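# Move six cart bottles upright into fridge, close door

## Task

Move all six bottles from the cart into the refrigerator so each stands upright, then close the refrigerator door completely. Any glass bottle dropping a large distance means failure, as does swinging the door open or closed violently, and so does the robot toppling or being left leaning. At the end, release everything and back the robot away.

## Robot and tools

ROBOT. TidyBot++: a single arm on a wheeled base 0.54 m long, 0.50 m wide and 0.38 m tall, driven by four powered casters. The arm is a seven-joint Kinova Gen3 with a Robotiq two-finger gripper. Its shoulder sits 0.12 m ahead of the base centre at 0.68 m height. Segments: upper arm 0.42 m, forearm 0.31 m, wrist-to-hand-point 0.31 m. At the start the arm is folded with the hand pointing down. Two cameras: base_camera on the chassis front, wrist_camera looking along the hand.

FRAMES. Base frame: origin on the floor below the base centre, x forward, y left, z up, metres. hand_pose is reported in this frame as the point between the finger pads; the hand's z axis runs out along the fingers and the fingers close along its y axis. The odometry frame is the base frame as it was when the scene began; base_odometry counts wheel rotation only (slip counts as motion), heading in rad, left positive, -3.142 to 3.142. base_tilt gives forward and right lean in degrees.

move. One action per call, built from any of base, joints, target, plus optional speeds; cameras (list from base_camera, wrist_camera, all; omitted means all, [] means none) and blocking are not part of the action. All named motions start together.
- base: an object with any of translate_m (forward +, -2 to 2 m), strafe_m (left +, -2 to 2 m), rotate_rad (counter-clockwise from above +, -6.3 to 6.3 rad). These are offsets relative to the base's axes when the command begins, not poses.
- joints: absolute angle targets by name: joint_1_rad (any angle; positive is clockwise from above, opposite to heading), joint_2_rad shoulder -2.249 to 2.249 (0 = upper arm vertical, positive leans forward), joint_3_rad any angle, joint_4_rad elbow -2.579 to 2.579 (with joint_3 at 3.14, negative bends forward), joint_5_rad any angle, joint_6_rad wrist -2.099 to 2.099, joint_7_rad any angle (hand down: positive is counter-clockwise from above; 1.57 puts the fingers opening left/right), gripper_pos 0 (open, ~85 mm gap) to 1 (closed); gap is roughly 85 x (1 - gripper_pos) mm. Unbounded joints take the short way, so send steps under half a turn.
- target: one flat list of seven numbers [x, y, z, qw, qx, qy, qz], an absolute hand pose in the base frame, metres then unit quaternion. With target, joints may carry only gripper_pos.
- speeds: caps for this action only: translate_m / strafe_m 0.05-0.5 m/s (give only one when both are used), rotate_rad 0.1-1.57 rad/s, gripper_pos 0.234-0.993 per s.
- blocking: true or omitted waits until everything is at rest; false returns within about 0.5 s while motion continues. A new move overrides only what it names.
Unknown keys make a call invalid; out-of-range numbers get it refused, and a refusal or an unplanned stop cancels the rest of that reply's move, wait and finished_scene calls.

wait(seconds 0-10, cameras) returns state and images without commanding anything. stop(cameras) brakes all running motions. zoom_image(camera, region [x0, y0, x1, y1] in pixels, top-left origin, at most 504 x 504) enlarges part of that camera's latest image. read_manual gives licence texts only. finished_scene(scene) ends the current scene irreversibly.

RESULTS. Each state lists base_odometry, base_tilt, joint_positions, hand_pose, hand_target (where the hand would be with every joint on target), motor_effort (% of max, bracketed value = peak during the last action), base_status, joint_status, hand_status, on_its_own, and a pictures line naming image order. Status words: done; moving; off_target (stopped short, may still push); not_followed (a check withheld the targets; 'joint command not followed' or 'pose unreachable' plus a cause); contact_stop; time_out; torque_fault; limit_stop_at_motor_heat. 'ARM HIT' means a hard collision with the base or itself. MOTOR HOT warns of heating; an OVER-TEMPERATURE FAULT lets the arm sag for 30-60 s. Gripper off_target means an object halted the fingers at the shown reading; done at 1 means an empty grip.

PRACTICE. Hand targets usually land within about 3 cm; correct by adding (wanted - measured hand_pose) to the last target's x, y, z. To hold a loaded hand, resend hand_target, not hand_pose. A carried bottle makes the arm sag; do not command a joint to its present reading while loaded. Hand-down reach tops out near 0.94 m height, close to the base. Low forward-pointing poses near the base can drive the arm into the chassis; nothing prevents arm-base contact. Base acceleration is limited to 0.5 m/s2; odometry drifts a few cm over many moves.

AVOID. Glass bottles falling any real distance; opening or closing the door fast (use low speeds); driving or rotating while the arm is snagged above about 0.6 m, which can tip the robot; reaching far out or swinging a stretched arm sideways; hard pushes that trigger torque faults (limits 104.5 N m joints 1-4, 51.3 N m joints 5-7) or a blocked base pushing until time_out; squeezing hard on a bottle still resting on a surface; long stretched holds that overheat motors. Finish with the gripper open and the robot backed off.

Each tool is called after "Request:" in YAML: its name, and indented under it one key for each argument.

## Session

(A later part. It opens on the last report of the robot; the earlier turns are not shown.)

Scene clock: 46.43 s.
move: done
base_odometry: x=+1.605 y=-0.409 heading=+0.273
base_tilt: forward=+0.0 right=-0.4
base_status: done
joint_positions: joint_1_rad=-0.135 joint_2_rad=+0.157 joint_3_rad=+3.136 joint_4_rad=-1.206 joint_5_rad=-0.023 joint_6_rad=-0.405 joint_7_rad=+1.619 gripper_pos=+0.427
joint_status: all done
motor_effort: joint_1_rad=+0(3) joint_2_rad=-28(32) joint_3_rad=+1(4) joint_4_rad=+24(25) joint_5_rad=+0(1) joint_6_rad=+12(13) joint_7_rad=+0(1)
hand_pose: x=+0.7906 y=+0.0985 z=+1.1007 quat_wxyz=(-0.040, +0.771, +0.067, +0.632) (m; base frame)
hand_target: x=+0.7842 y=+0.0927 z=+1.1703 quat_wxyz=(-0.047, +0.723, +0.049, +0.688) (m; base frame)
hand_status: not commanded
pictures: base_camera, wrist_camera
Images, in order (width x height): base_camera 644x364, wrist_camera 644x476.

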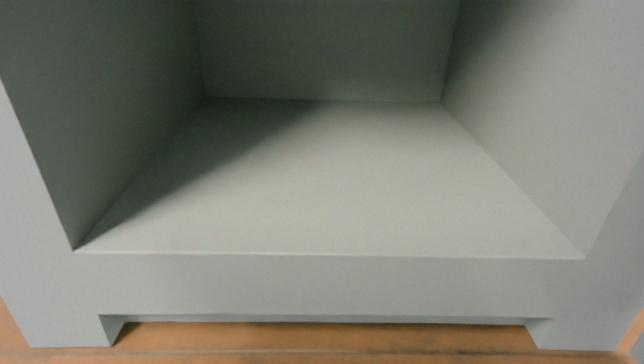

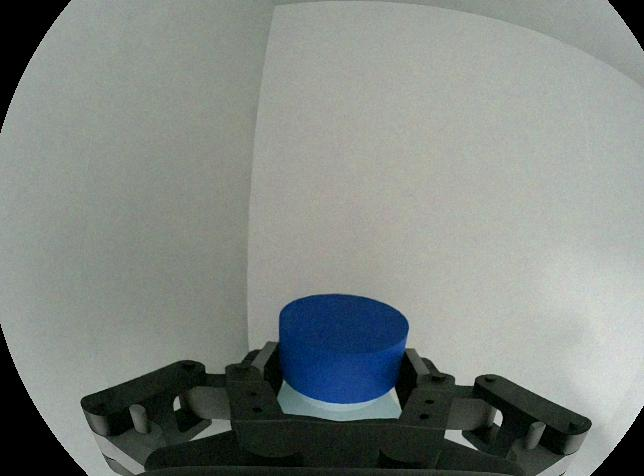

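Request:
move:
  joints: {"joint_1_rad":-0.13,"joint_2_rad":0.13,"joint_3_rad":3.14,"joint_4_rad":-1.35,"joint_5_rad":0,"joint_6_rad":-0.24,"joint_7_rad":1.57}
  cameras: ["wrist_camera"]

Request:
move:
  joints: {"joint_1_rad":-0.13,"joint_2_rad":0.132,"joint_3_rad":3.14,"joint_4_rad":-1.405,"joint_5_rad":0,"joint_6_rad":-0.185,"joint_7_rad":1.57}
  cameras: ["wrist_camera"]

Scene clock: 48.13 s.
move: done
base_odometry: x=+1.605 y=-0.409 heading=+0.273
base_tilt: forward=+0.0 right=-0.4
base_status: not commanded
joint_positions: joint_1_rad=-0.134 joint_2_rad=+0.153 joint_3_rad=+3.136 joint_4_rad=-1.342 joint_5_rad=-0.023 joint_6_rad=-0.307 joint_7_rad=+1.619 gripper_pos=+0.427
joint_status: all done
motor_effort: joint_1_rad=+0(1) joint_2_rad=-26(29) joint_3_rad=+1(2) joint_4_rad=+22(25) joint_5_rad=+0(2) joint_6_rad=+10(13) joint_7_rad=+0(2)
hand_pose: x=+0.7926 y=+0.0980 z=+1.0501 quat_wxyz=(-0.038, +0.781, +0.067, +0.620) (m; base frame)
hand_target: x=+0.7884 y=+0.0899 z=+1.0812 quat_wxyz=(-0.043, +0.756, +0.049, +0.651) (m; base frame)
hand_status: not commanded
pictures: wrist_camera
Images, in order (width x height): wrist_camera 644x476.

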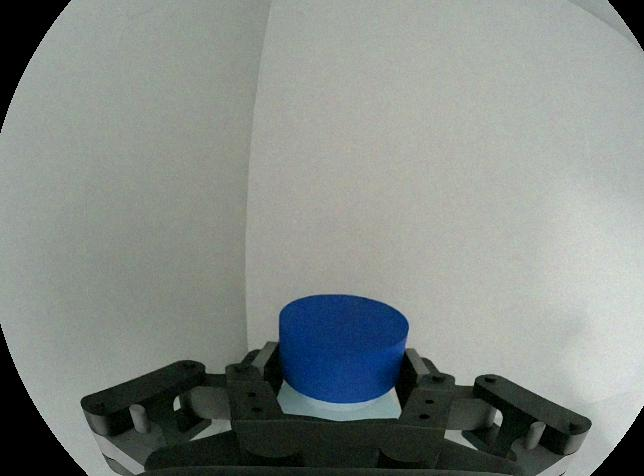

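Scene clock: 48.90 s.
move: done
base_odometry: x=+1.605 y=-0.409 heading=+0.273
base_tilt: forward=+0.0 right=-0.4
base_status: not commanded
joint_positions: joint_1_rad=-0.135 joint_2_rad=+0.146 joint_3_rad=+3.136 joint_4_rad=-1.386 joint_5_rad=-0.023 joint_6_rad=-0.237 joint_7_rad=+1.618 gripper_pos=+0.427
joint_status: all done
motor_effort: joint_1_rad=+2(2) joint_2_rad=-23(25) joint_3_rad=+2(4) joint_4_rad=+20(22) joint_5_rad=+1(2) joint_6_rad=+9(10) joint_7_rad=+0(1)
hand_pose: x=+0.7923 y=+0.0976 z=+1.0495 quat_wxyz=(-0.039, +0.771, +0.065, +0.633) (m; base frame)
hand_target: x=+0.7903 y=+0.0901 z=+1.0626 quat_wxyz=(-0.043, +0.757, +0.050, +0.650) (m; base frame)
hand_status: not commanded
pictures: wrist_camera
Images, in order (width x height): wrist_camera 644x476.

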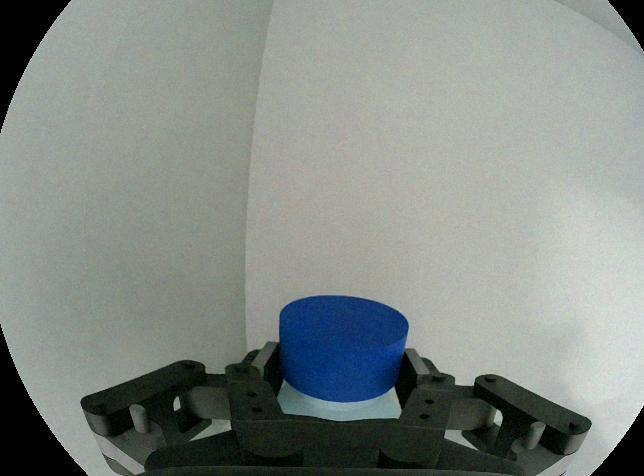

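Request:
move:
  joints: {"gripper_pos":0.17}
  cameras: ["wrist_camera"]

Request:
move:
  base: {"translate_m":-0.62,"strafe_m":-0.05}
  cameras: ["wrist_camera"]
  blocking: false

Request:
wait:
  seconds: 0.7
  cameras: ["wrist_camera"]

Request:
move:
  joints: {"joint_1_rad":0.065,"joint_2_rad":-0.55,"joint_3_rad":3.14,"joint_4_rad":-1.87,"joint_5_rad":0,"joint_6_rad":-0.49,"joint_7_rad":1.57,"gripper_pos":0.22}

Scene clock: 50.10 s.
move: done
base_odometry: x=+1.605 y=-0.409 heading=+0.273
base_tilt: forward=+0.0 right=-0.4
base_status: not commanded
joint_positions: joint_1_rad=-0.134 joint_2_rad=+0.146 joint_3_rad=+3.136 joint_4_rad=-1.386 joint_5_rad=-0.023 joint_6_rad=-0.236 joint_7_rad=+1.618 gripper_pos=+0.172
joint_status: all done
motor_effort: joint_1_rad=+1(2) joint_2_rad=-23(24) joint_3_rad=+0(3) joint_4_rad=+20(20) joint_5_rad=+0(1) joint_6_rad=+8(9) joint_7_rad=+0(1)
hand_pose: x=+0.7924 y=+0.0971 z=+1.0496 quat_wxyz=(-0.038, +0.770, +0.065, +0.633) (m; base frame)
hand_target: x=+0.7903 y=+0.0901 z=+1.0626 quat_wxyz=(-0.043, +0.757, +0.050, +0.650) (m; base frame)
hand_status: not commanded
pictures: wrist_camera
Images, in order (width x height): wrist_camera 644x476.

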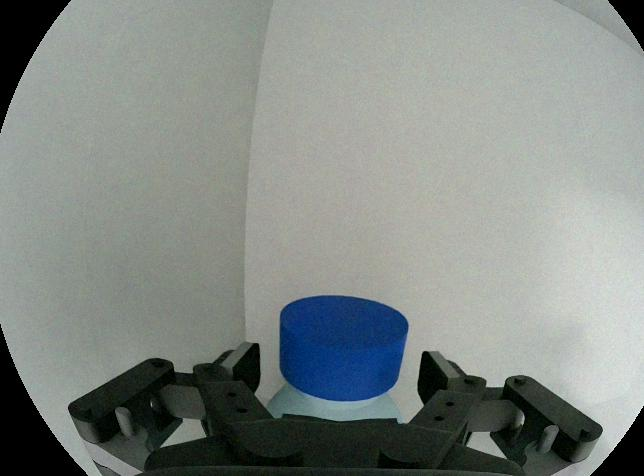

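Scene clock: 50.60 s.
move: moving
base_odometry: x=+1.546 y=-0.431 heading=+0.273
base_tilt: forward=+0.0 right=-0.4
base_status: translate_m moving; strafe_m moving
joint_positions: joint_1_rad=-0.133 joint_2_rad=+0.143 joint_3_rad=+3.136 joint_4_rad=-1.388 joint_5_rad=-0.023 joint_6_rad=-0.235 joint_7_rad=+1.618 gripper_pos=+0.172
joint_status: not commanded
motor_effort: joint_1_rad=+2(2) joint_2_rad=-23(28) joint_3_rad=+3(3) joint_4_rad=+19(22) joint_5_rad=+0(1) joint_6_rad=+8(9) joint_7_rad=+0(0)
hand_pose: x=+0.7916 y=+0.0964 z=+1.0506 quat_wxyz=(-0.038, +0.770, +0.065, +0.634) (m; base frame)
hand_target: x=+0.7903 y=+0.0901 z=+1.0626 quat_wxyz=(-0.043, +0.757, +0.050, +0.650) (m; base frame)
hand_status: not commanded
pictures: wrist_camera
Images, in order (width x height): wrist_camera 644x476.

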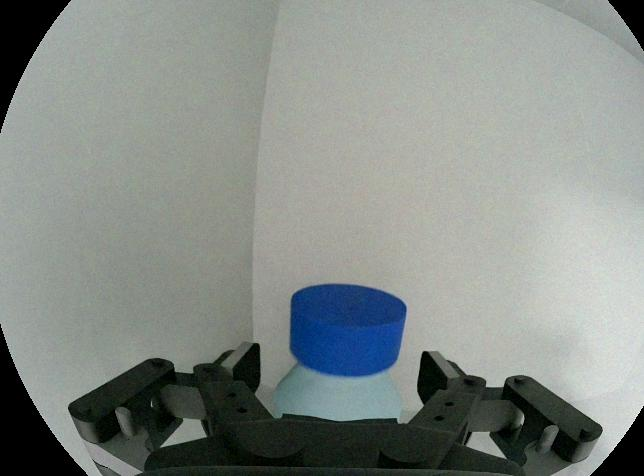

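Scene clock: 51.30 s.
earlier move: moving
base_odometry: x=+1.292 y=-0.525 heading=+0.272
base_tilt: forward=+0.0 right=-0.4
base_status: translate_m moving; strafe_m moving
joint_positions: joint_1_rad=-0.133 joint_2_rad=+0.143 joint_3_rad=+3.136 joint_4_rad=-1.388 joint_5_rad=-0.023 joint_6_rad=-0.234 joint_7_rad=+1.618 gripper_pos=+0.172
joint_status: not commanded
motor_effort: joint_1_rad=+0(2) joint_2_rad=-22(28) joint_3_rad=+2(3) joint_4_rad=+20(22) joint_5_rad=+0(1) joint_6_rad=+8(9) joint_7_rad=+0(0)
hand_pose: x=+0.7915 y=+0.0963 z=+1.0508 quat_wxyz=(-0.038, +0.770, +0.065, +0.634) (m; base frame)
hand_target: x=+0.7903 y=+0.0901 z=+1.0626 quat_wxyz=(-0.043, +0.757, +0.050, +0.650) (m; base frame)
hand_status: not commanded
wait: 0.70 s; no rest
pictures: wrist_camera
Images, in order (width x height): wrist_camera 644x476.

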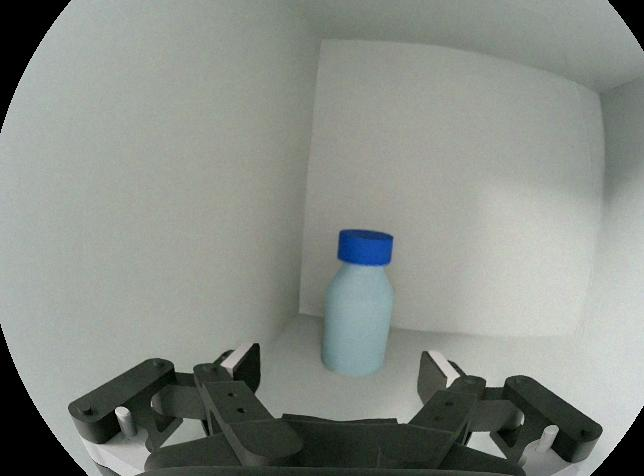

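Scene clock: 53.23 s.
move: done
base_odometry: x=+1.021 y=-0.624 heading=+0.272
base_tilt: forward=+0.0 right=-0.4
base_status: done
joint_positions: joint_1_rad=+0.051 joint_2_rad=-0.540 joint_3_rad=+3.134 joint_4_rad=-1.852 joint_5_rad=-0.022 joint_6_rad=-0.435 joint_7_rad=+1.618 gripper_pos=+0.219
joint_status: all done
motor_effort: joint_1_rad=+0(9) joint_2_rad=-2(25) joint_3_rad=+1(8) joint_4_rad=+20(21) joint_5_rad=+0(2) joint_6_rad=+9(10) joint_7_rad=+0(1)
hand_pose: x=+0.5127 y=-0.0121 z=+1.0684 quat_wxyz=(+0.021, +0.767, -0.003, +0.642) (m; base frame)
hand_target: x=+0.5053 y=-0.0230 z=+1.0448 quat_wxyz=(+0.020, +0.786, -0.025, +0.617) (m; base frame)
hand_status: not commanded
pictures: base_camera, wrist_camera
Images, in order (width x height): base_camera 644x364, wrist_camera 644x476.

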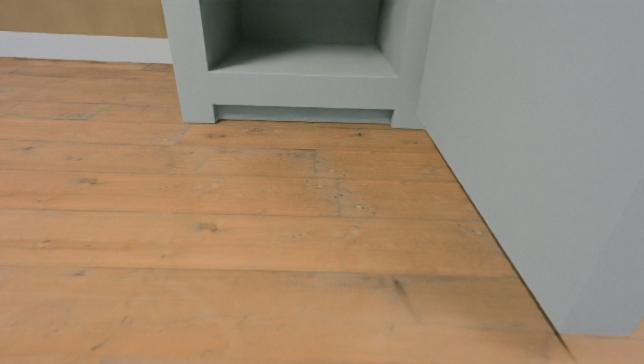

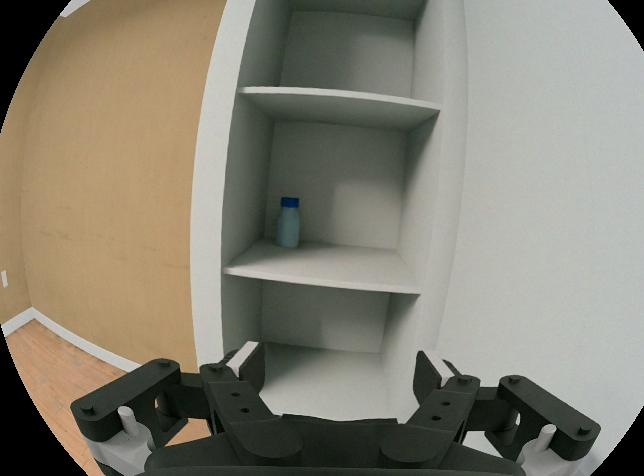

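Request:
move:
  base: {"translate_m":-0.884,"strafe_m":0.165,"rotate_rad":-1.777}
  speeds: {"rotate_rad":1.2}
  blocking: false
  cameras: []

Request:
wait:
  seconds: 1.3
  cameras: []

Request:
move:
  joints: {"joint_1_rad":0.065,"joint_2_rad":0.19,"joint_3_rad":3.14,"joint_4_rad":-1.69,"joint_5_rad":0,"joint_6_rad":0.15,"joint_7_rad":1.57,"gripper_pos":0.22}
  cameras: ["wrist_camera"]

Scene clock: 54.83 s.
move: moving
base_odometry: x=+0.957 y=-0.630 heading=+0.070
base_tilt: forward=+0.0 right=-0.4
base_status: translate_m moving; strafe_m moving; rotate_rad moving
joint_positions: joint_1_rad=+0.051 joint_2_rad=-0.540 joint_3_rad=+3.134 joint_4_rad=-1.853 joint_5_rad=-0.022 joint_6_rad=-0.437 joint_7_rad=+1.618 gripper_pos=+0.219
joint_status: not commanded
motor_effort: joint_1_rad=+1(1) joint_2_rad=-4(5) joint_3_rad=+2(3) joint_4_rad=+20(20) joint_5_rad=+1(1) joint_6_rad=+8(9) joint_7_rad=+0(1)
hand_pose: x=+0.5128 y=-0.0121 z=+1.0674 quat_wxyz=(+0.021, +0.768, -0.003, +0.641) (m; base frame)
hand_target: x=+0.5053 y=-0.0230 z=+1.0448 quat_wxyz=(+0.020, +0.786, -0.025, +0.617) (m; base frame)
hand_status: not commanded
pictures: none
No camera images: "cameras" was empty.

Scene clock: 56.13 s.
earlier move: moving
base_odometry: x=+0.455 y=-0.674 heading=-1.179
base_tilt: forward=+0.0 right=-0.4
base_status: translate_m moving; strafe_m moving; rotate_rad moving
joint_positions: joint_1_rad=+0.053 joint_2_rad=-0.541 joint_3_rad=+3.134 joint_4_rad=-1.853 joint_5_rad=-0.022 joint_6_rad=-0.437 joint_7_rad=+1.618 gripper_pos=+0.219
joint_status: not commanded
motor_effort: joint_1_rad=+0(1) joint_2_rad=-3(5) joint_3_rad=+2(3) joint_4_rad=+19(20) joint_5_rad=+1(1) joint_6_rad=+8(9) joint_7_rad=+0(1)
hand_pose: x=+0.5121 y=-0.0127 z=+1.0678 quat_wxyz=(+0.021, +0.767, -0.003, +0.641) (m; base frame)
hand_target: x=+0.5053 y=-0.0230 z=+1.0448 quat_wxyz=(+0.020, +0.786, -0.025, +0.617) (m; base frame)
hand_status: not commanded
wait: 1.30 s; no rest
pictures: none
No camera images: "cameras" was empty.

Scene clock: 58.43 s.
move: done
base_odometry: x=+0.125 y=-0.703 heading=-1.506
base_tilt: forward=+0.0 right=-0.4
base_status: done
joint_positions: joint_1_rad=+0.060 joint_2_rad=+0.169 joint_3_rad=+3.137 joint_4_rad=-1.722 joint_5_rad=-0.022 joint_6_rad=+0.095 joint_7_rad=+1.618 gripper_pos=+0.219
joint_status: all done
motor_effort: joint_1_rad=+0(1) joint_2_rad=-23(25) joint_3_rad=+1(3) joint_4_rad=+19(21) joint_5_rad=+0(2) joint_6_rad=+9(9) joint_7_rad=+0(2)
hand_pose: x=+0.7906 y=-0.0366 z=+0.9277 quat_wxyz=(+0.026, +0.782, -0.013, +0.622) (m; base frame)
hand_target: x=+0.8040 y=-0.0422 z=+0.9500 quat_wxyz=(+0.020, +0.761, -0.025, +0.648) (m; base frame)
hand_status: not commanded
pictures: wrist_camera
Images, in order (width x height): wrist_camera 644x476.

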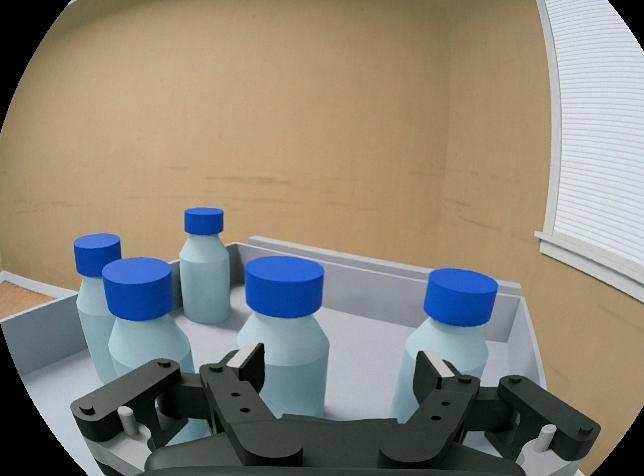

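Request:
move:
  base: {"translate_m":0.075,"strafe_m":0.037}
  joints: {"joint_2_rad":0.208}
  cameras: ["wrist_camera"]

Scene clock: 59.87 s.
move: done
base_odometry: x=+0.167 y=-0.776 heading=-1.507
base_tilt: forward=+0.0 right=-0.4
base_status: done
joint_positions: joint_1_rad=+0.061 joint_2_rad=+0.191 joint_3_rad=+3.137 joint_4_rad=-1.716 joint_5_rad=-0.022 joint_6_rad=+0.100 joint_7_rad=+1.618 gripper_pos=+0.219
joint_status: all done
motor_effort: joint_1_rad=+0(2) joint_2_rad=-24(26) joint_3_rad=+1(2) joint_4_rad=+19(20) joint_5_rad=+0(1) joint_6_rad=+8(9) joint_7_rad=+0(1)
hand_pose: x=+0.7970 y=-0.0379 z=+0.9184 quat_wxyz=(+0.026, +0.785, -0.013, +0.618) (m; base frame)
hand_target: x=+0.8087 y=-0.0425 z=+0.9376 quat_wxyz=(+0.020, +0.767, -0.025, +0.641) (m; base frame)
hand_status: not commanded
pictures: wrist_camera
Images, in order (width x height): wrist_camera 644x476.

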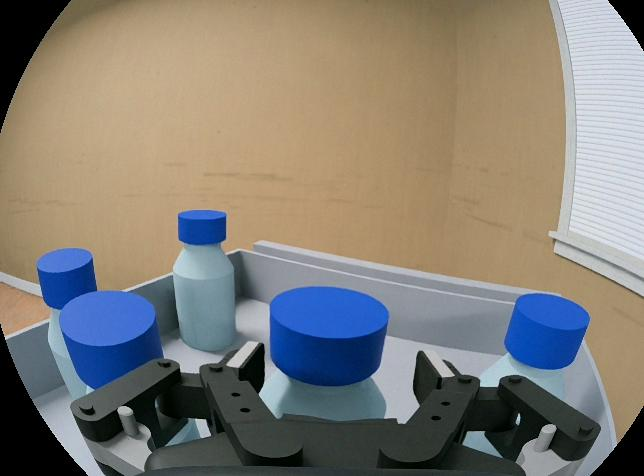

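Request:
move:
  base: {"translate_m":0.018,"strafe_m":0.006}
  cameras: ["wrist_camera"]

Scene clock: 60.80 s.
move: done
base_odometry: x=+0.174 y=-0.793 heading=-1.506
base_tilt: forward=+0.0 right=-0.4
base_status: done
joint_positions: joint_1_rad=+0.062 joint_2_rad=+0.197 joint_3_rad=+3.137 joint_4_rad=-1.715 joint_5_rad=-0.022 joint_6_rad=+0.101 joint_7_rad=+1.618 gripper_pos=+0.219
joint_status: not commanded
motor_effort: joint_1_rad=+0(3) joint_2_rad=-24(26) joint_3_rad=+1(3) joint_4_rad=+19(20) joint_5_rad=+0(1) joint_6_rad=+8(9) joint_7_rad=+0(1)
hand_pose: x=+0.7988 y=-0.0388 z=+0.9154 quat_wxyz=(+0.026, +0.787, -0.014, +0.617) (m; base frame)
hand_target: x=+0.8087 y=-0.0425 z=+0.9376 quat_wxyz=(+0.020, +0.767, -0.025, +0.641) (m; base frame)
hand_status: not commanded
pictures: wrist_camera
Images, in order (width x height): wrist_camera 644x476.

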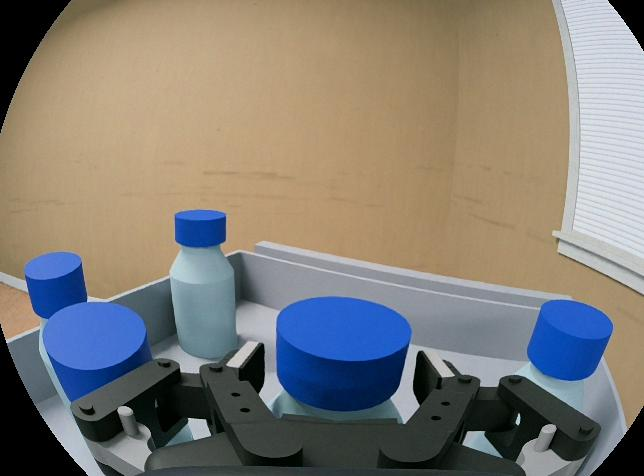

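Request:
move:
  joints: {"gripper_pos":0.47}
  speeds: {"gripper_pos":0.3}
  cameras: ["wrist_camera"]

Request:
move:
  joints: {"joint_1_rad":0.065,"joint_2_rad":0.11,"joint_3_rad":3.14,"joint_4_rad":-1.39,"joint_5_rad":0,"joint_6_rad":-0.21,"joint_7_rad":1.57}
  cameras: ["wrist_camera"]

Request:
move:
  base: {"translate_m":-0.27}
  cameras: ["wrist_camera"]

Scene clock: 62.27 s.
move: off_target
base_odometry: x=+0.174 y=-0.793 heading=-1.506
base_tilt: forward=+0.0 right=-0.4
base_status: not commanded
joint_positions: joint_1_rad=+0.062 joint_2_rad=+0.197 joint_3_rad=+3.137 joint_4_rad=-1.715 joint_5_rad=-0.022 joint_6_rad=+0.101 joint_7_rad=+1.618 gripper_pos=+0.424
joint_status: gripper_pos off_target (ended at +0.424, target +0.470)
motor_effort: joint_1_rad=+1(2) joint_2_rad=-23(25) joint_3_rad=+1(2) joint_4_rad=+19(20) joint_5_rad=+0(1) joint_6_rad=+8(9) joint_7_rad=+0(1)
hand_pose: x=+0.7988 y=-0.0388 z=+0.9155 quat_wxyz=(+0.026, +0.786, -0.014, +0.617) (m; base frame)
hand_target: x=+0.8087 y=-0.0425 z=+0.9376 quat_wxyz=(+0.020, +0.767, -0.025, +0.641) (m; base frame)
hand_status: not commanded
pictures: wrist_camera
Images, in order (width x height): wrist_camera 644x476.

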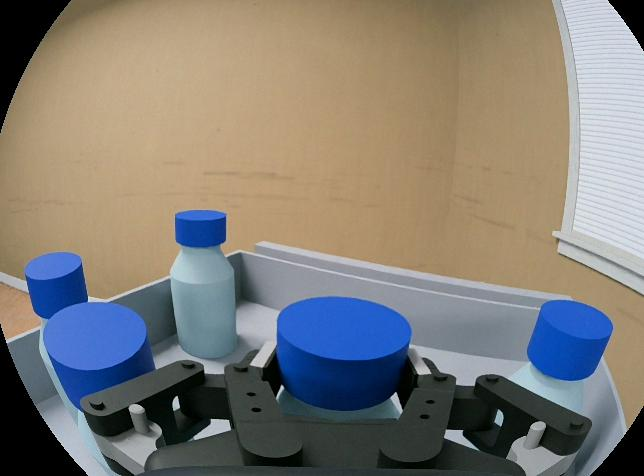

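Scene clock: 64.00 s.
move: done
base_odometry: x=+0.174 y=-0.793 heading=-1.506
base_tilt: forward=+0.0 right=-0.4
base_status: not commanded
joint_positions: joint_1_rad=+0.062 joint_2_rad=+0.148 joint_3_rad=+3.137 joint_4_rad=-1.448 joint_5_rad=-0.022 joint_6_rad=-0.182 joint_7_rad=+1.618 gripper_pos=+0.424
joint_status: all done
motor_effort: joint_1_rad=+1(1) joint_2_rad=-29(32) joint_3_rad=+0(2) joint_4_rad=+25(27) joint_5_rad=+0(1) joint_6_rad=+13(14) joint_7_rad=+0(1)
hand_pose: x=+0.7990 y=-0.0368 z=+1.0260 quat_wxyz=(+0.024, +0.776, -0.011, +0.630) (m; base frame)
hand_target: x=+0.7858 y=-0.0410 z=+1.0791 quat_wxyz=(+0.020, +0.754, -0.024, +0.656) (m; base frame)
hand_status: not commanded
pictures: wrist_camera
Images, in order (width x height): wrist_camera 644x476.

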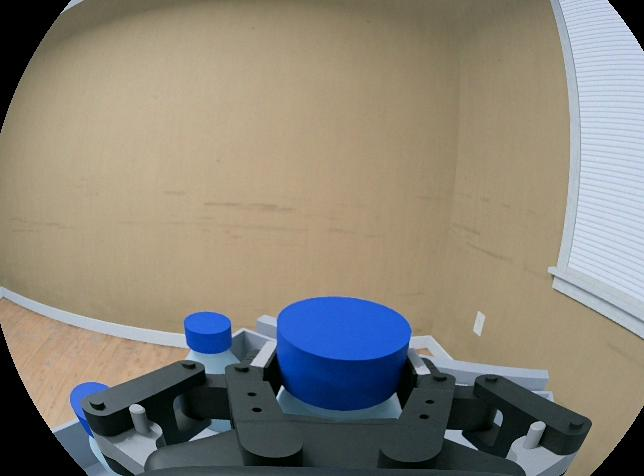

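Scene clock: 65.83 s.
move: done
base_odometry: x=+0.157 y=-0.524 heading=-1.506
base_tilt: forward=+0.0 right=-0.4
base_status: done
joint_positions: joint_1_rad=+0.063 joint_2_rad=+0.140 joint_3_rad=+3.137 joint_4_rad=-1.448 joint_5_rad=-0.022 joint_6_rad=-0.187 joint_7_rad=+1.618 gripper_pos=+0.424
joint_status: not commanded
motor_effort: joint_1_rad=+0(3) joint_2_rad=-29(32) joint_3_rad=+1(3) joint_4_rad=+25(27) joint_5_rad=+0(1) joint_6_rad=+13(14) joint_7_rad=+0(1)
hand_pose: x=+0.7959 y=-0.0371 z=+1.0299 quat_wxyz=(+0.025, +0.775, -0.012, +0.631) (m; base frame)
hand_target: x=+0.7858 y=-0.0410 z=+1.0791 quat_wxyz=(+0.020, +0.754, -0.024, +0.656) (m; base frame)
hand_status: not commanded
pictures: wrist_camera
Images, in order (width x height): wrist_camera 644x476.

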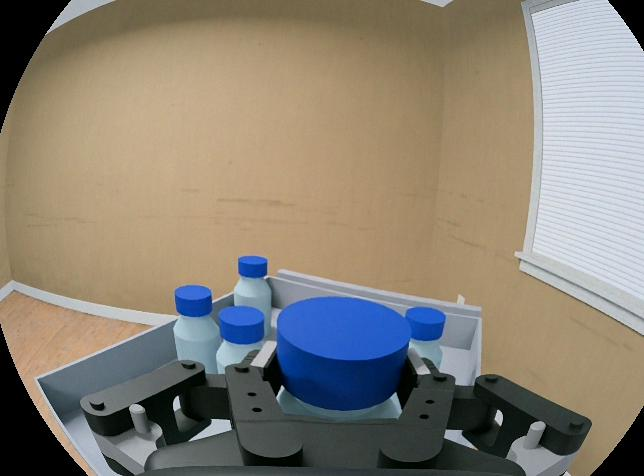

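Request:
move:
  base: {"translate_m":0.145,"strafe_m":0.67,"rotate_rad":1.779}
  joints: {"joint_1_rad":0.065,"joint_2_rad":-0.5,"joint_3_rad":3.14,"joint_4_rad":-1.78,"joint_5_rad":0,"joint_6_rad":-0.53,"joint_7_rad":1.57}
  speeds: {"rotate_rad":1.3}

Scene clock: 69.17 s.
move: done
base_odometry: x=+0.835 y=-0.625 heading=+0.274
base_tilt: forward=+0.0 right=-0.4
base_status: done
joint_positions: joint_1_rad=+0.062 joint_2_rad=-0.471 joint_3_rad=+3.138 joint_4_rad=-1.792 joint_5_rad=-0.022 joint_6_rad=-0.502 joint_7_rad=+1.618 gripper_pos=+0.424
joint_status: all done
motor_effort: joint_1_rad=+0(5) joint_2_rad=-7(31) joint_3_rad=+2(4) joint_4_rad=+25(26) joint_5_rad=+0(2) joint_6_rad=+13(14) joint_7_rad=+0(1)
hand_pose: x=+0.5337 y=-0.0191 z=+1.0568 quat_wxyz=(+0.023, +0.790, -0.008, +0.612) (m; base frame)
hand_target: x=+0.5201 y=-0.0239 z=+1.0674 quat_wxyz=(+0.020, +0.786, -0.025, +0.617) (m; base frame)
hand_status: not commanded
pictures: base_camera, wrist_camera
Images, in order (width x height): base_camera 644x364, wrist_camera 644x476.

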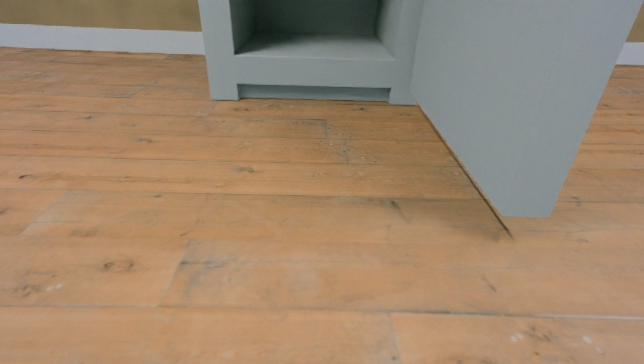

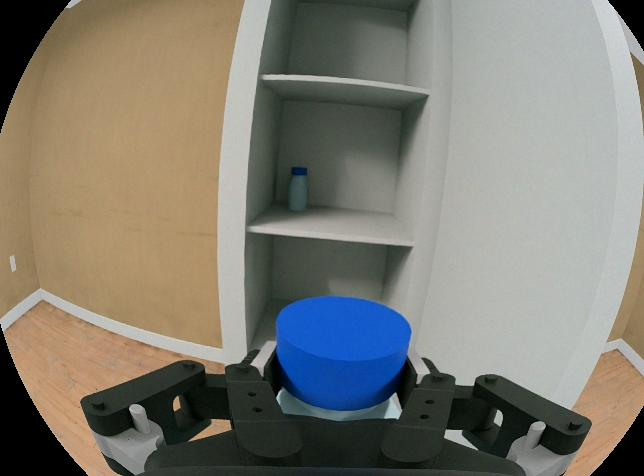

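Request:
move:
  base: {"translate_m":0.8,"strafe_m":0.035,"rotate_rad":-0.015}
  joints: {"joint_1_rad":0.265,"joint_2_rad":0.14,"joint_3_rad":3.14,"joint_4_rad":-1.15,"joint_5_rad":0,"joint_6_rad":-0.33,"joint_7_rad":1.57}

Scene clock: 72.97 s.
move: off_target
base_odometry: x=+1.596 y=-0.375 heading=+0.258
base_tilt: forward=+0.0 right=-0.4
base_status: done
joint_positions: joint_1_rad=+0.254 joint_2_rad=+0.161 joint_3_rad=+3.138 joint_4_rad=-1.217 joint_5_rad=-0.022 joint_6_rad=-0.415 joint_7_rad=+1.618 gripper_pos=+0.424
joint_status: joint_4_rad off_target (ended at -1.217, target -1.150); the others done
motor_effort: joint_1_rad=+0(2) joint_2_rad=-29(33) joint_3_rad=+0(4) joint_4_rad=+25(26) joint_5_rad=+0(1) joint_6_rad=+13(14) joint_7_rad=+0(1)
hand_pose: x=+0.7782 y=-0.1645 z=+1.0892 quat_wxyz=(+0.083, +0.776, -0.084, +0.619) (m; base frame)
hand_target: x=+0.7678 y=-0.1737 z=+1.1703 quat_wxyz=(+0.090, +0.718, -0.095, +0.684) (m; base frame)
hand_status: not commanded
pictures: base_camera, wrist_camera
Images, in order (width x height): base_camera 644x364, wrist_camera 644x476.

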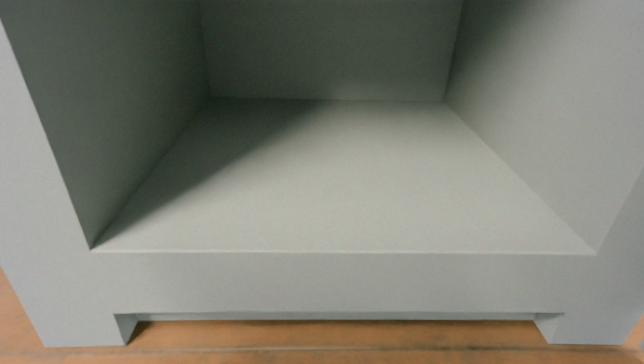

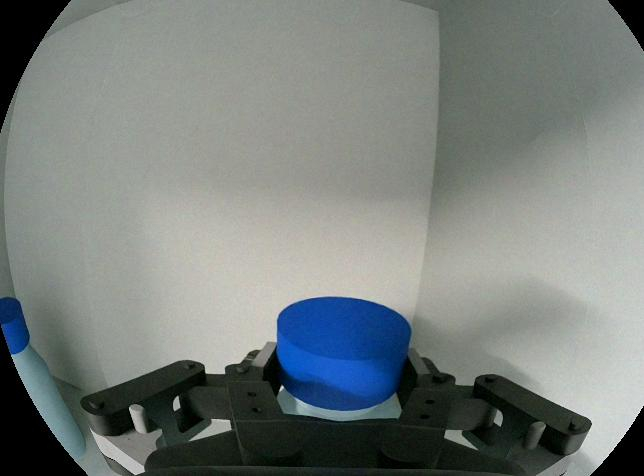

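Request:
move:
  joints: {"joint_1_rad":0.26,"joint_2_rad":0.13,"joint_3_rad":3.14,"joint_4_rad":-1.37,"joint_5_rad":0,"joint_6_rad":-0.22,"joint_7_rad":1.57}
  cameras: ["wrist_camera"]

Request:
move:
  joints: {"joint_1_rad":0.26,"joint_2_rad":0.132,"joint_3_rad":3.14,"joint_4_rad":-1.41,"joint_5_rad":0,"joint_6_rad":-0.185,"joint_7_rad":1.57}
  cameras: ["wrist_camera"]

Scene clock: 74.57 s.
move: done
base_odometry: x=+1.596 y=-0.375 heading=+0.258
base_tilt: forward=+0.0 right=-0.4
base_status: not commanded
joint_positions: joint_1_rad=+0.254 joint_2_rad=+0.153 joint_3_rad=+3.138 joint_4_rad=-1.356 joint_5_rad=-0.022 joint_6_rad=-0.282 joint_7_rad=+1.618 gripper_pos=+0.424
joint_status: all done
motor_effort: joint_1_rad=+2(2) joint_2_rad=-25(30) joint_3_rad=+2(3) joint_4_rad=+21(26) joint_5_rad=+1(2) joint_6_rad=+10(13) joint_7_rad=+0(1)
hand_pose: x=+0.7802 y=-0.1658 z=+1.0493 quat_wxyz=(+0.084, +0.776, -0.085, +0.620) (m; base frame)
hand_target: x=+0.7728 y=-0.1715 z=+1.0750 quat_wxyz=(+0.084, +0.751, -0.098, +0.647) (m; base frame)
hand_status: not commanded
pictures: wrist_camera
Images, in order (width x height): wrist_camera 644x476.

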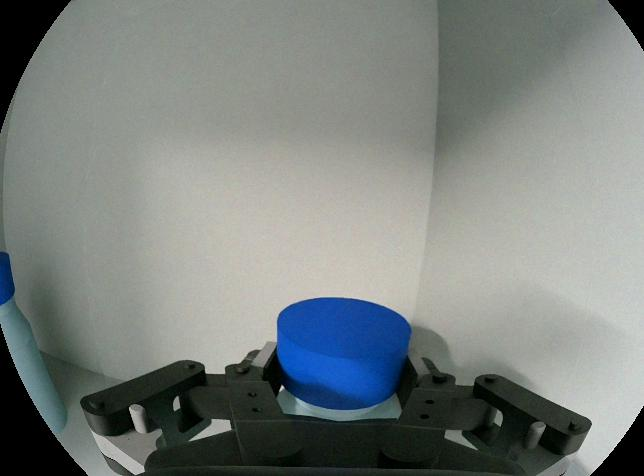

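Scene clock: 75.23 s.
move: done
base_odometry: x=+1.596 y=-0.375 heading=+0.258
base_tilt: forward=+0.0 right=-0.4
base_status: not commanded
joint_positions: joint_1_rad=+0.254 joint_2_rad=+0.145 joint_3_rad=+3.138 joint_4_rad=-1.388 joint_5_rad=-0.022 joint_6_rad=-0.233 joint_7_rad=+1.618 gripper_pos=+0.424
joint_status: all done
motor_effort: joint_1_rad=+3(3) joint_2_rad=-23(25) joint_3_rad=+3(5) joint_4_rad=+20(22) joint_5_rad=+1(2) joint_6_rad=+9(10) joint_7_rad=+1(1)
hand_pose: x=+0.7789 y=-0.1658 z=+1.0494 quat_wxyz=(+0.085, +0.768, -0.085, +0.629) (m; base frame)
hand_target: x=+0.7739 y=-0.1718 z=+1.0595 quat_wxyz=(+0.083, +0.754, -0.098, +0.644) (m; base frame)
hand_status: not commanded
pictures: wrist_camera
Images, in order (width x height): wrist_camera 644x476.

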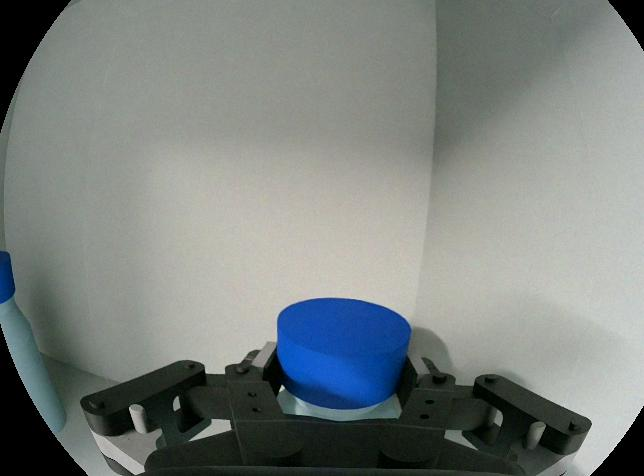

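Request:
move:
  joints: {"gripper_pos":0.17}
  cameras: ["wrist_camera"]

Request:
move:
  base: {"translate_m":-0.62,"strafe_m":0.05}
  cameras: []
  blocking: false

Request:
wait:
  seconds: 0.8
  cameras: ["wrist_camera"]

Request:
move:
  joints: {"joint_1_rad":0.065,"joint_2_rad":-0.55,"joint_3_rad":3.14,"joint_4_rad":-1.87,"joint_5_rad":0,"joint_6_rad":-0.49,"joint_7_rad":1.57,"gripper_pos":0.22}

Scene clock: 76.33 s.
move: done
base_odometry: x=+1.596 y=-0.375 heading=+0.258
base_tilt: forward=+0.0 right=-0.4
base_status: not commanded
joint_positions: joint_1_rad=+0.256 joint_2_rad=+0.145 joint_3_rad=+3.138 joint_4_rad=-1.391 joint_5_rad=-0.022 joint_6_rad=-0.232 joint_7_rad=+1.618 gripper_pos=+0.172
joint_status: all done
motor_effort: joint_1_rad=+0(3) joint_2_rad=-24(24) joint_3_rad=+1(3) joint_4_rad=+20(21) joint_5_rad=+0(2) joint_6_rad=+9(9) joint_7_rad=+0(1)
hand_pose: x=+0.7784 y=-0.1674 z=+1.0477 quat_wxyz=(+0.086, +0.769, -0.086, +0.628) (m; base frame)
hand_target: x=+0.7739 y=-0.1718 z=+1.0595 quat_wxyz=(+0.083, +0.754, -0.098, +0.644) (m; base frame)
hand_status: not commanded
pictures: wrist_camera
Images, in order (width x height): wrist_camera 644x476.

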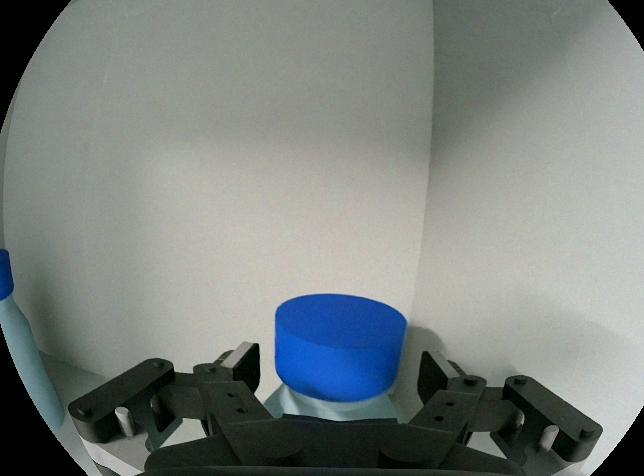

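Scene clock: 76.83 s.
move: moving
base_odometry: x=+1.536 y=-0.386 heading=+0.258
base_tilt: forward=+0.0 right=-0.4
base_status: translate_m moving; strafe_m moving
joint_positions: joint_1_rad=+0.257 joint_2_rad=+0.144 joint_3_rad=+3.138 joint_4_rad=-1.393 joint_5_rad=-0.022 joint_6_rad=-0.232 joint_7_rad=+1.618 gripper_pos=+0.172
joint_status: not commanded
motor_effort: joint_1_rad=+1(1) joint_2_rad=-26(28) joint_3_rad=+1(2) joint_4_rad=+20(21) joint_5_rad=+0(1) joint_6_rad=+8(9) joint_7_rad=+0(0)
hand_pose: x=+0.7777 y=-0.1675 z=+1.0478 quat_wxyz=(+0.086, +0.769, -0.086, +0.628) (m; base frame)
hand_target: x=+0.7739 y=-0.1718 z=+1.0595 quat_wxyz=(+0.083, +0.754, -0.098, +0.644) (m; base frame)
hand_status: not commanded
pictures: none
No camera images: "cameras" was empty.

Scene clock: 77.63 s.
earlier move: moving
base_odometry: x=+1.212 y=-0.444 heading=+0.258
base_tilt: forward=+0.0 right=-0.4
base_status: translate_m moving; strafe_m moving
joint_positions: joint_1_rad=+0.257 joint_2_rad=+0.142 joint_3_rad=+3.138 joint_4_rad=-1.393 joint_5_rad=-0.022 joint_6_rad=-0.232 joint_7_rad=+1.618 gripper_pos=+0.172
joint_status: not commanded
motor_effort: joint_1_rad=+0(1) joint_2_rad=-23(28) joint_3_rad=+0(2) joint_4_rad=+20(21) joint_5_rad=+0(1) joint_6_rad=+8(9) joint_7_rad=+0(0)
hand_pose: x=+0.7769 y=-0.1676 z=+1.0490 quat_wxyz=(+0.086, +0.768, -0.086, +0.629) (m; base frame)
hand_target: x=+0.7739 y=-0.1718 z=+1.0595 quat_wxyz=(+0.083, +0.754, -0.098, +0.644) (m; base frame)
hand_status: not commanded
wait: 0.80 s; no rest
pictures: wrist_camera
Images, in order (width x height): wrist_camera 644x476.

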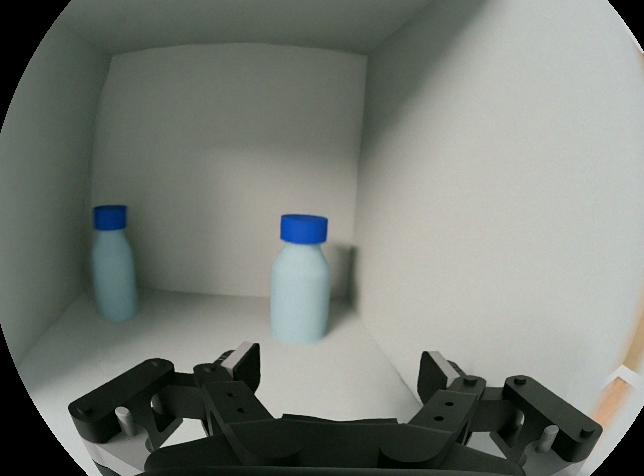

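Scene clock: 79.57 s.
move: done
base_odometry: x=+0.984 y=-0.485 heading=+0.258
base_tilt: forward=+0.0 right=-0.4
base_status: done
joint_positions: joint_1_rad=+0.079 joint_2_rad=-0.541 joint_3_rad=+3.138 joint_4_rad=-1.852 joint_5_rad=-0.022 joint_6_rad=-0.435 joint_7_rad=+1.618 gripper_pos=+0.219
joint_status: all done
motor_effort: joint_1_rad=+0(2) joint_2_rad=-2(24) joint_3_rad=+0(3) joint_4_rad=+19(21) joint_5_rad=+0(2) joint_6_rad=+8(10) joint_7_rad=+0(1)
hand_pose: x=+0.5118 y=-0.0247 z=+1.0693 quat_wxyz=(+0.030, +0.766, -0.015, +0.642) (m; base frame)
hand_target: x=+0.5053 y=-0.0230 z=+1.0448 quat_wxyz=(+0.020, +0.786, -0.025, +0.617) (m; base frame)
hand_status: not commanded
pictures: base_camera, wrist_camera
Images, in order (width x height): base_camera 644x364, wrist_camera 644x476.

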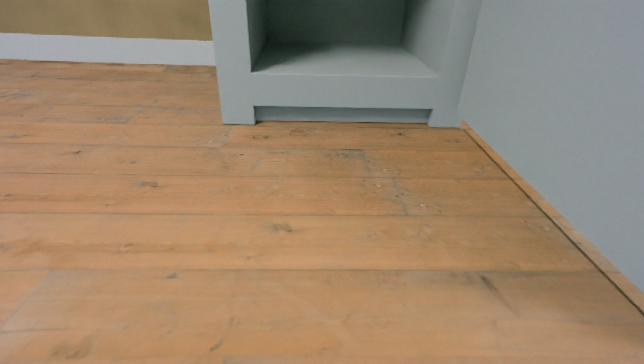

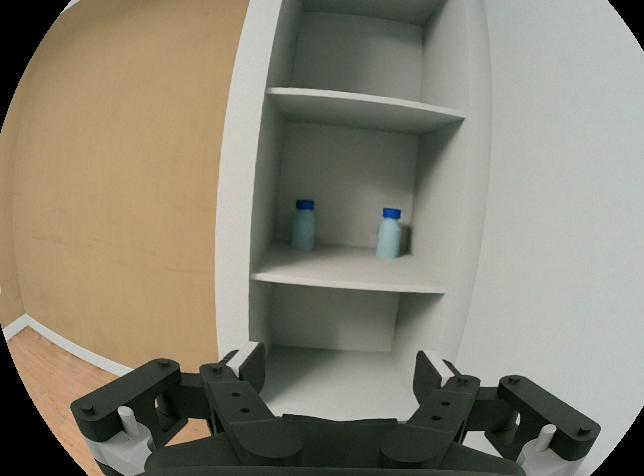

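Request:
move:
  base: {"translate_m":-0.706,"strafe_m":-0.026,"rotate_rad":-1.808}
  speeds: {"rotate_rad":1.3}
  blocking: false
  cameras: []

Request:
wait:
  seconds: 1.1
  cameras: []

Request:
move:
  joints: {"joint_1_rad":0.065,"joint_2_rad":0.205,"joint_3_rad":3.14,"joint_4_rad":-1.69,"joint_5_rad":0,"joint_6_rad":0.15,"joint_7_rad":1.57,"gripper_pos":0.22}
  cameras: ["wrist_camera"]

Scene clock: 80.83 s.
move: moving
base_odometry: x=+0.919 y=-0.505 heading=+0.055
base_tilt: forward=+0.0 right=-0.4
base_status: translate_m moving; strafe_m moving; rotate_rad moving
joint_positions: joint_1_rad=+0.074 joint_2_rad=-0.541 joint_3_rad=+3.138 joint_4_rad=-1.853 joint_5_rad=-0.022 joint_6_rad=-0.437 joint_7_rad=+1.618 gripper_pos=+0.219
joint_status: not commanded
motor_effort: joint_1_rad=+1(1) joint_2_rad=-4(6) joint_3_rad=+3(4) joint_4_rad=+21(21) joint_5_rad=+1(1) joint_6_rad=+8(9) joint_7_rad=+0(1)
hand_pose: x=+0.5120 y=-0.0228 z=+1.0680 quat_wxyz=(+0.029, +0.767, -0.013, +0.641) (m; base frame)
hand_target: x=+0.5053 y=-0.0230 z=+1.0448 quat_wxyz=(+0.020, +0.786, -0.025, +0.617) (m; base frame)
hand_status: not commanded
pictures: none
No camera images: "cameras" was empty.

Scene clock: 81.93 s.
earlier move: moving
base_odometry: x=+0.515 y=-0.627 heading=-1.023
base_tilt: forward=+0.0 right=-0.4
base_status: translate_m moving; strafe_m moving; rotate_rad moving
joint_positions: joint_1_rad=+0.074 joint_2_rad=-0.542 joint_3_rad=+3.138 joint_4_rad=-1.853 joint_5_rad=-0.022 joint_6_rad=-0.437 joint_7_rad=+1.618 gripper_pos=+0.219
joint_status: not commanded
motor_effort: joint_1_rad=+0(1) joint_2_rad=-2(6) joint_3_rad=+1(4) joint_4_rad=+20(21) joint_5_rad=+0(1) joint_6_rad=+8(9) joint_7_rad=+0(1)
hand_pose: x=+0.5115 y=-0.0228 z=+1.0682 quat_wxyz=(+0.029, +0.767, -0.013, +0.641) (m; base frame)
hand_target: x=+0.5053 y=-0.0230 z=+1.0448 quat_wxyz=(+0.020, +0.786, -0.025, +0.617) (m; base frame)
hand_status: not commanded
wait: 1.10 s; no rest
pictures: none
No camera images: "cameras" was empty.

Scene clock: 84.27 s.
move: done
base_odometry: x=+0.307 y=-0.690 heading=-1.551
base_tilt: forward=+0.0 right=-0.4
base_status: done
joint_positions: joint_1_rad=+0.072 joint_2_rad=+0.184 joint_3_rad=+3.139 joint_4_rad=-1.722 joint_5_rad=-0.022 joint_6_rad=+0.095 joint_7_rad=+1.618 gripper_pos=+0.219
joint_status: all done
motor_effort: joint_1_rad=+0(1) joint_2_rad=-24(26) joint_3_rad=+0(3) joint_4_rad=+19(21) joint_5_rad=+0(2) joint_6_rad=+9(9) joint_7_rad=+0(2)
hand_pose: x=+0.7937 y=-0.0466 z=+0.9177 quat_wxyz=(+0.030, +0.787, -0.018, +0.616) (m; base frame)
hand_target: x=+0.8079 y=-0.0425 z=+0.9397 quat_wxyz=(+0.020, +0.766, -0.025, +0.643) (m; base frame)
hand_status: not commanded
pictures: wrist_camera
Images, in order (width x height): wrist_camera 644x476.

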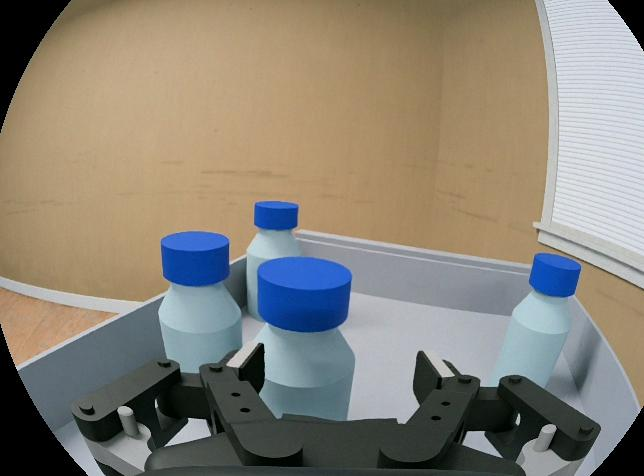

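Request:
move:
  base: {"translate_m":0.042,"strafe_m":0.02}
  cameras: ["wrist_camera"]

Scene clock: 85.60 s.
move: done
base_odometry: x=+0.328 y=-0.732 heading=-1.552
base_tilt: forward=+0.0 right=-0.4
base_status: done
joint_positions: joint_1_rad=+0.069 joint_2_rad=+0.191 joint_3_rad=+3.139 joint_4_rad=-1.718 joint_5_rad=-0.022 joint_6_rad=+0.099 joint_7_rad=+1.618 gripper_pos=+0.219
joint_status: not commanded
motor_effort: joint_1_rad=+0(2) joint_2_rad=-24(26) joint_3_rad=+0(2) joint_4_rad=+20(21) joint_5_rad=+0(1) joint_6_rad=+8(9) joint_7_rad=+0(1)
hand_pose: x=+0.7965 y=-0.0447 z=+0.9167 quat_wxyz=(+0.029, +0.786, -0.017, +0.617) (m; base frame)
hand_target: x=+0.8079 y=-0.0425 z=+0.9397 quat_wxyz=(+0.020, +0.766, -0.025, +0.643) (m; base frame)
hand_status: not commanded
pictures: wrist_camera
Images, in order (width x height): wrist_camera 644x476.

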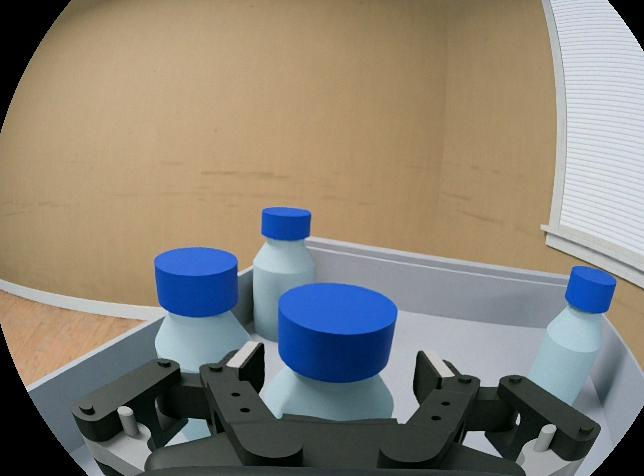

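Request:
move:
  base: {"translate_m":0.017,"strafe_m":0.002}
  cameras: ["wrist_camera"]

Request:
move:
  joints: {"gripper_pos":0.47}
  speeds: {"gripper_pos":0.3}
  cameras: ["wrist_camera"]

Scene clock: 86.57 s.
move: done
base_odometry: x=+0.331 y=-0.749 heading=-1.551
base_tilt: forward=+0.0 right=-0.4
base_status: done
joint_positions: joint_1_rad=+0.069 joint_2_rad=+0.196 joint_3_rad=+3.139 joint_4_rad=-1.716 joint_5_rad=-0.022 joint_6_rad=+0.100 joint_7_rad=+1.618 gripper_pos=+0.219
joint_status: not commanded
motor_effort: joint_1_rad=+0(3) joint_2_rad=-24(27) joint_3_rad=+1(2) joint_4_rad=+20(20) joint_5_rad=+0(1) joint_6_rad=+8(9) joint_7_rad=+0(1)
hand_pose: x=+0.7980 y=-0.0447 z=+0.9149 quat_wxyz=(+0.029, +0.787, -0.017, +0.616) (m; base frame)
hand_target: x=+0.8079 y=-0.0425 z=+0.9397 quat_wxyz=(+0.020, +0.766, -0.025, +0.643) (m; base frame)
hand_status: not commanded
pictures: wrist_camera
Images, in order (width x height): wrist_camera 644x476.

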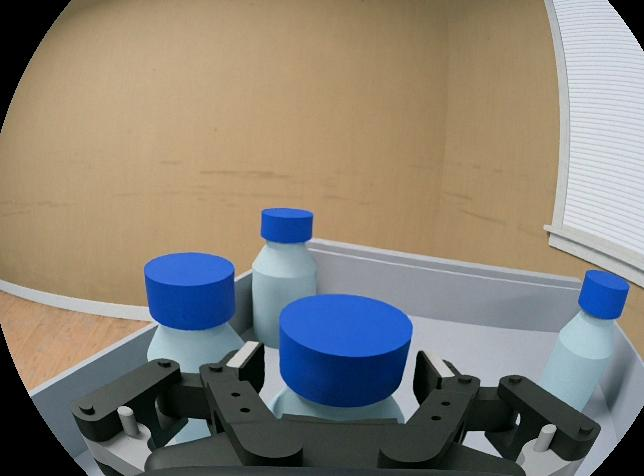

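Scene clock: 87.73 s.
move: off_target
base_odometry: x=+0.331 y=-0.749 heading=-1.551
base_tilt: forward=+0.0 right=-0.4
base_status: not commanded
joint_positions: joint_1_rad=+0.069 joint_2_rad=+0.196 joint_3_rad=+3.139 joint_4_rad=-1.716 joint_5_rad=-0.022 joint_6_rad=+0.101 joint_7_rad=+1.618 gripper_pos=+0.426
joint_status: gripper_pos off_target (ended at +0.426, target +0.470)
motor_effort: joint_1_rad=-1(2) joint_2_rad=-23(25) joint_3_rad=+0(2) joint_4_rad=+18(20) joint_5_rad=+0(1) joint_6_rad=+8(9) joint_7_rad=+0(1)
hand_pose: x=+0.7981 y=-0.0449 z=+0.9152 quat_wxyz=(+0.029, +0.787, -0.017, +0.617) (m; base frame)
hand_target: x=+0.8079 y=-0.0425 z=+0.9397 quat_wxyz=(+0.020, +0.766, -0.025, +0.643) (m; base frame)
hand_status: not commanded
pictures: wrist_camera
Images, in order (width x height): wrist_camera 644x476.

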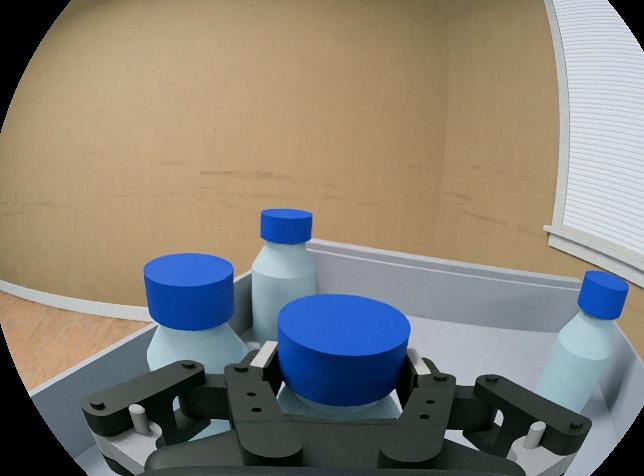

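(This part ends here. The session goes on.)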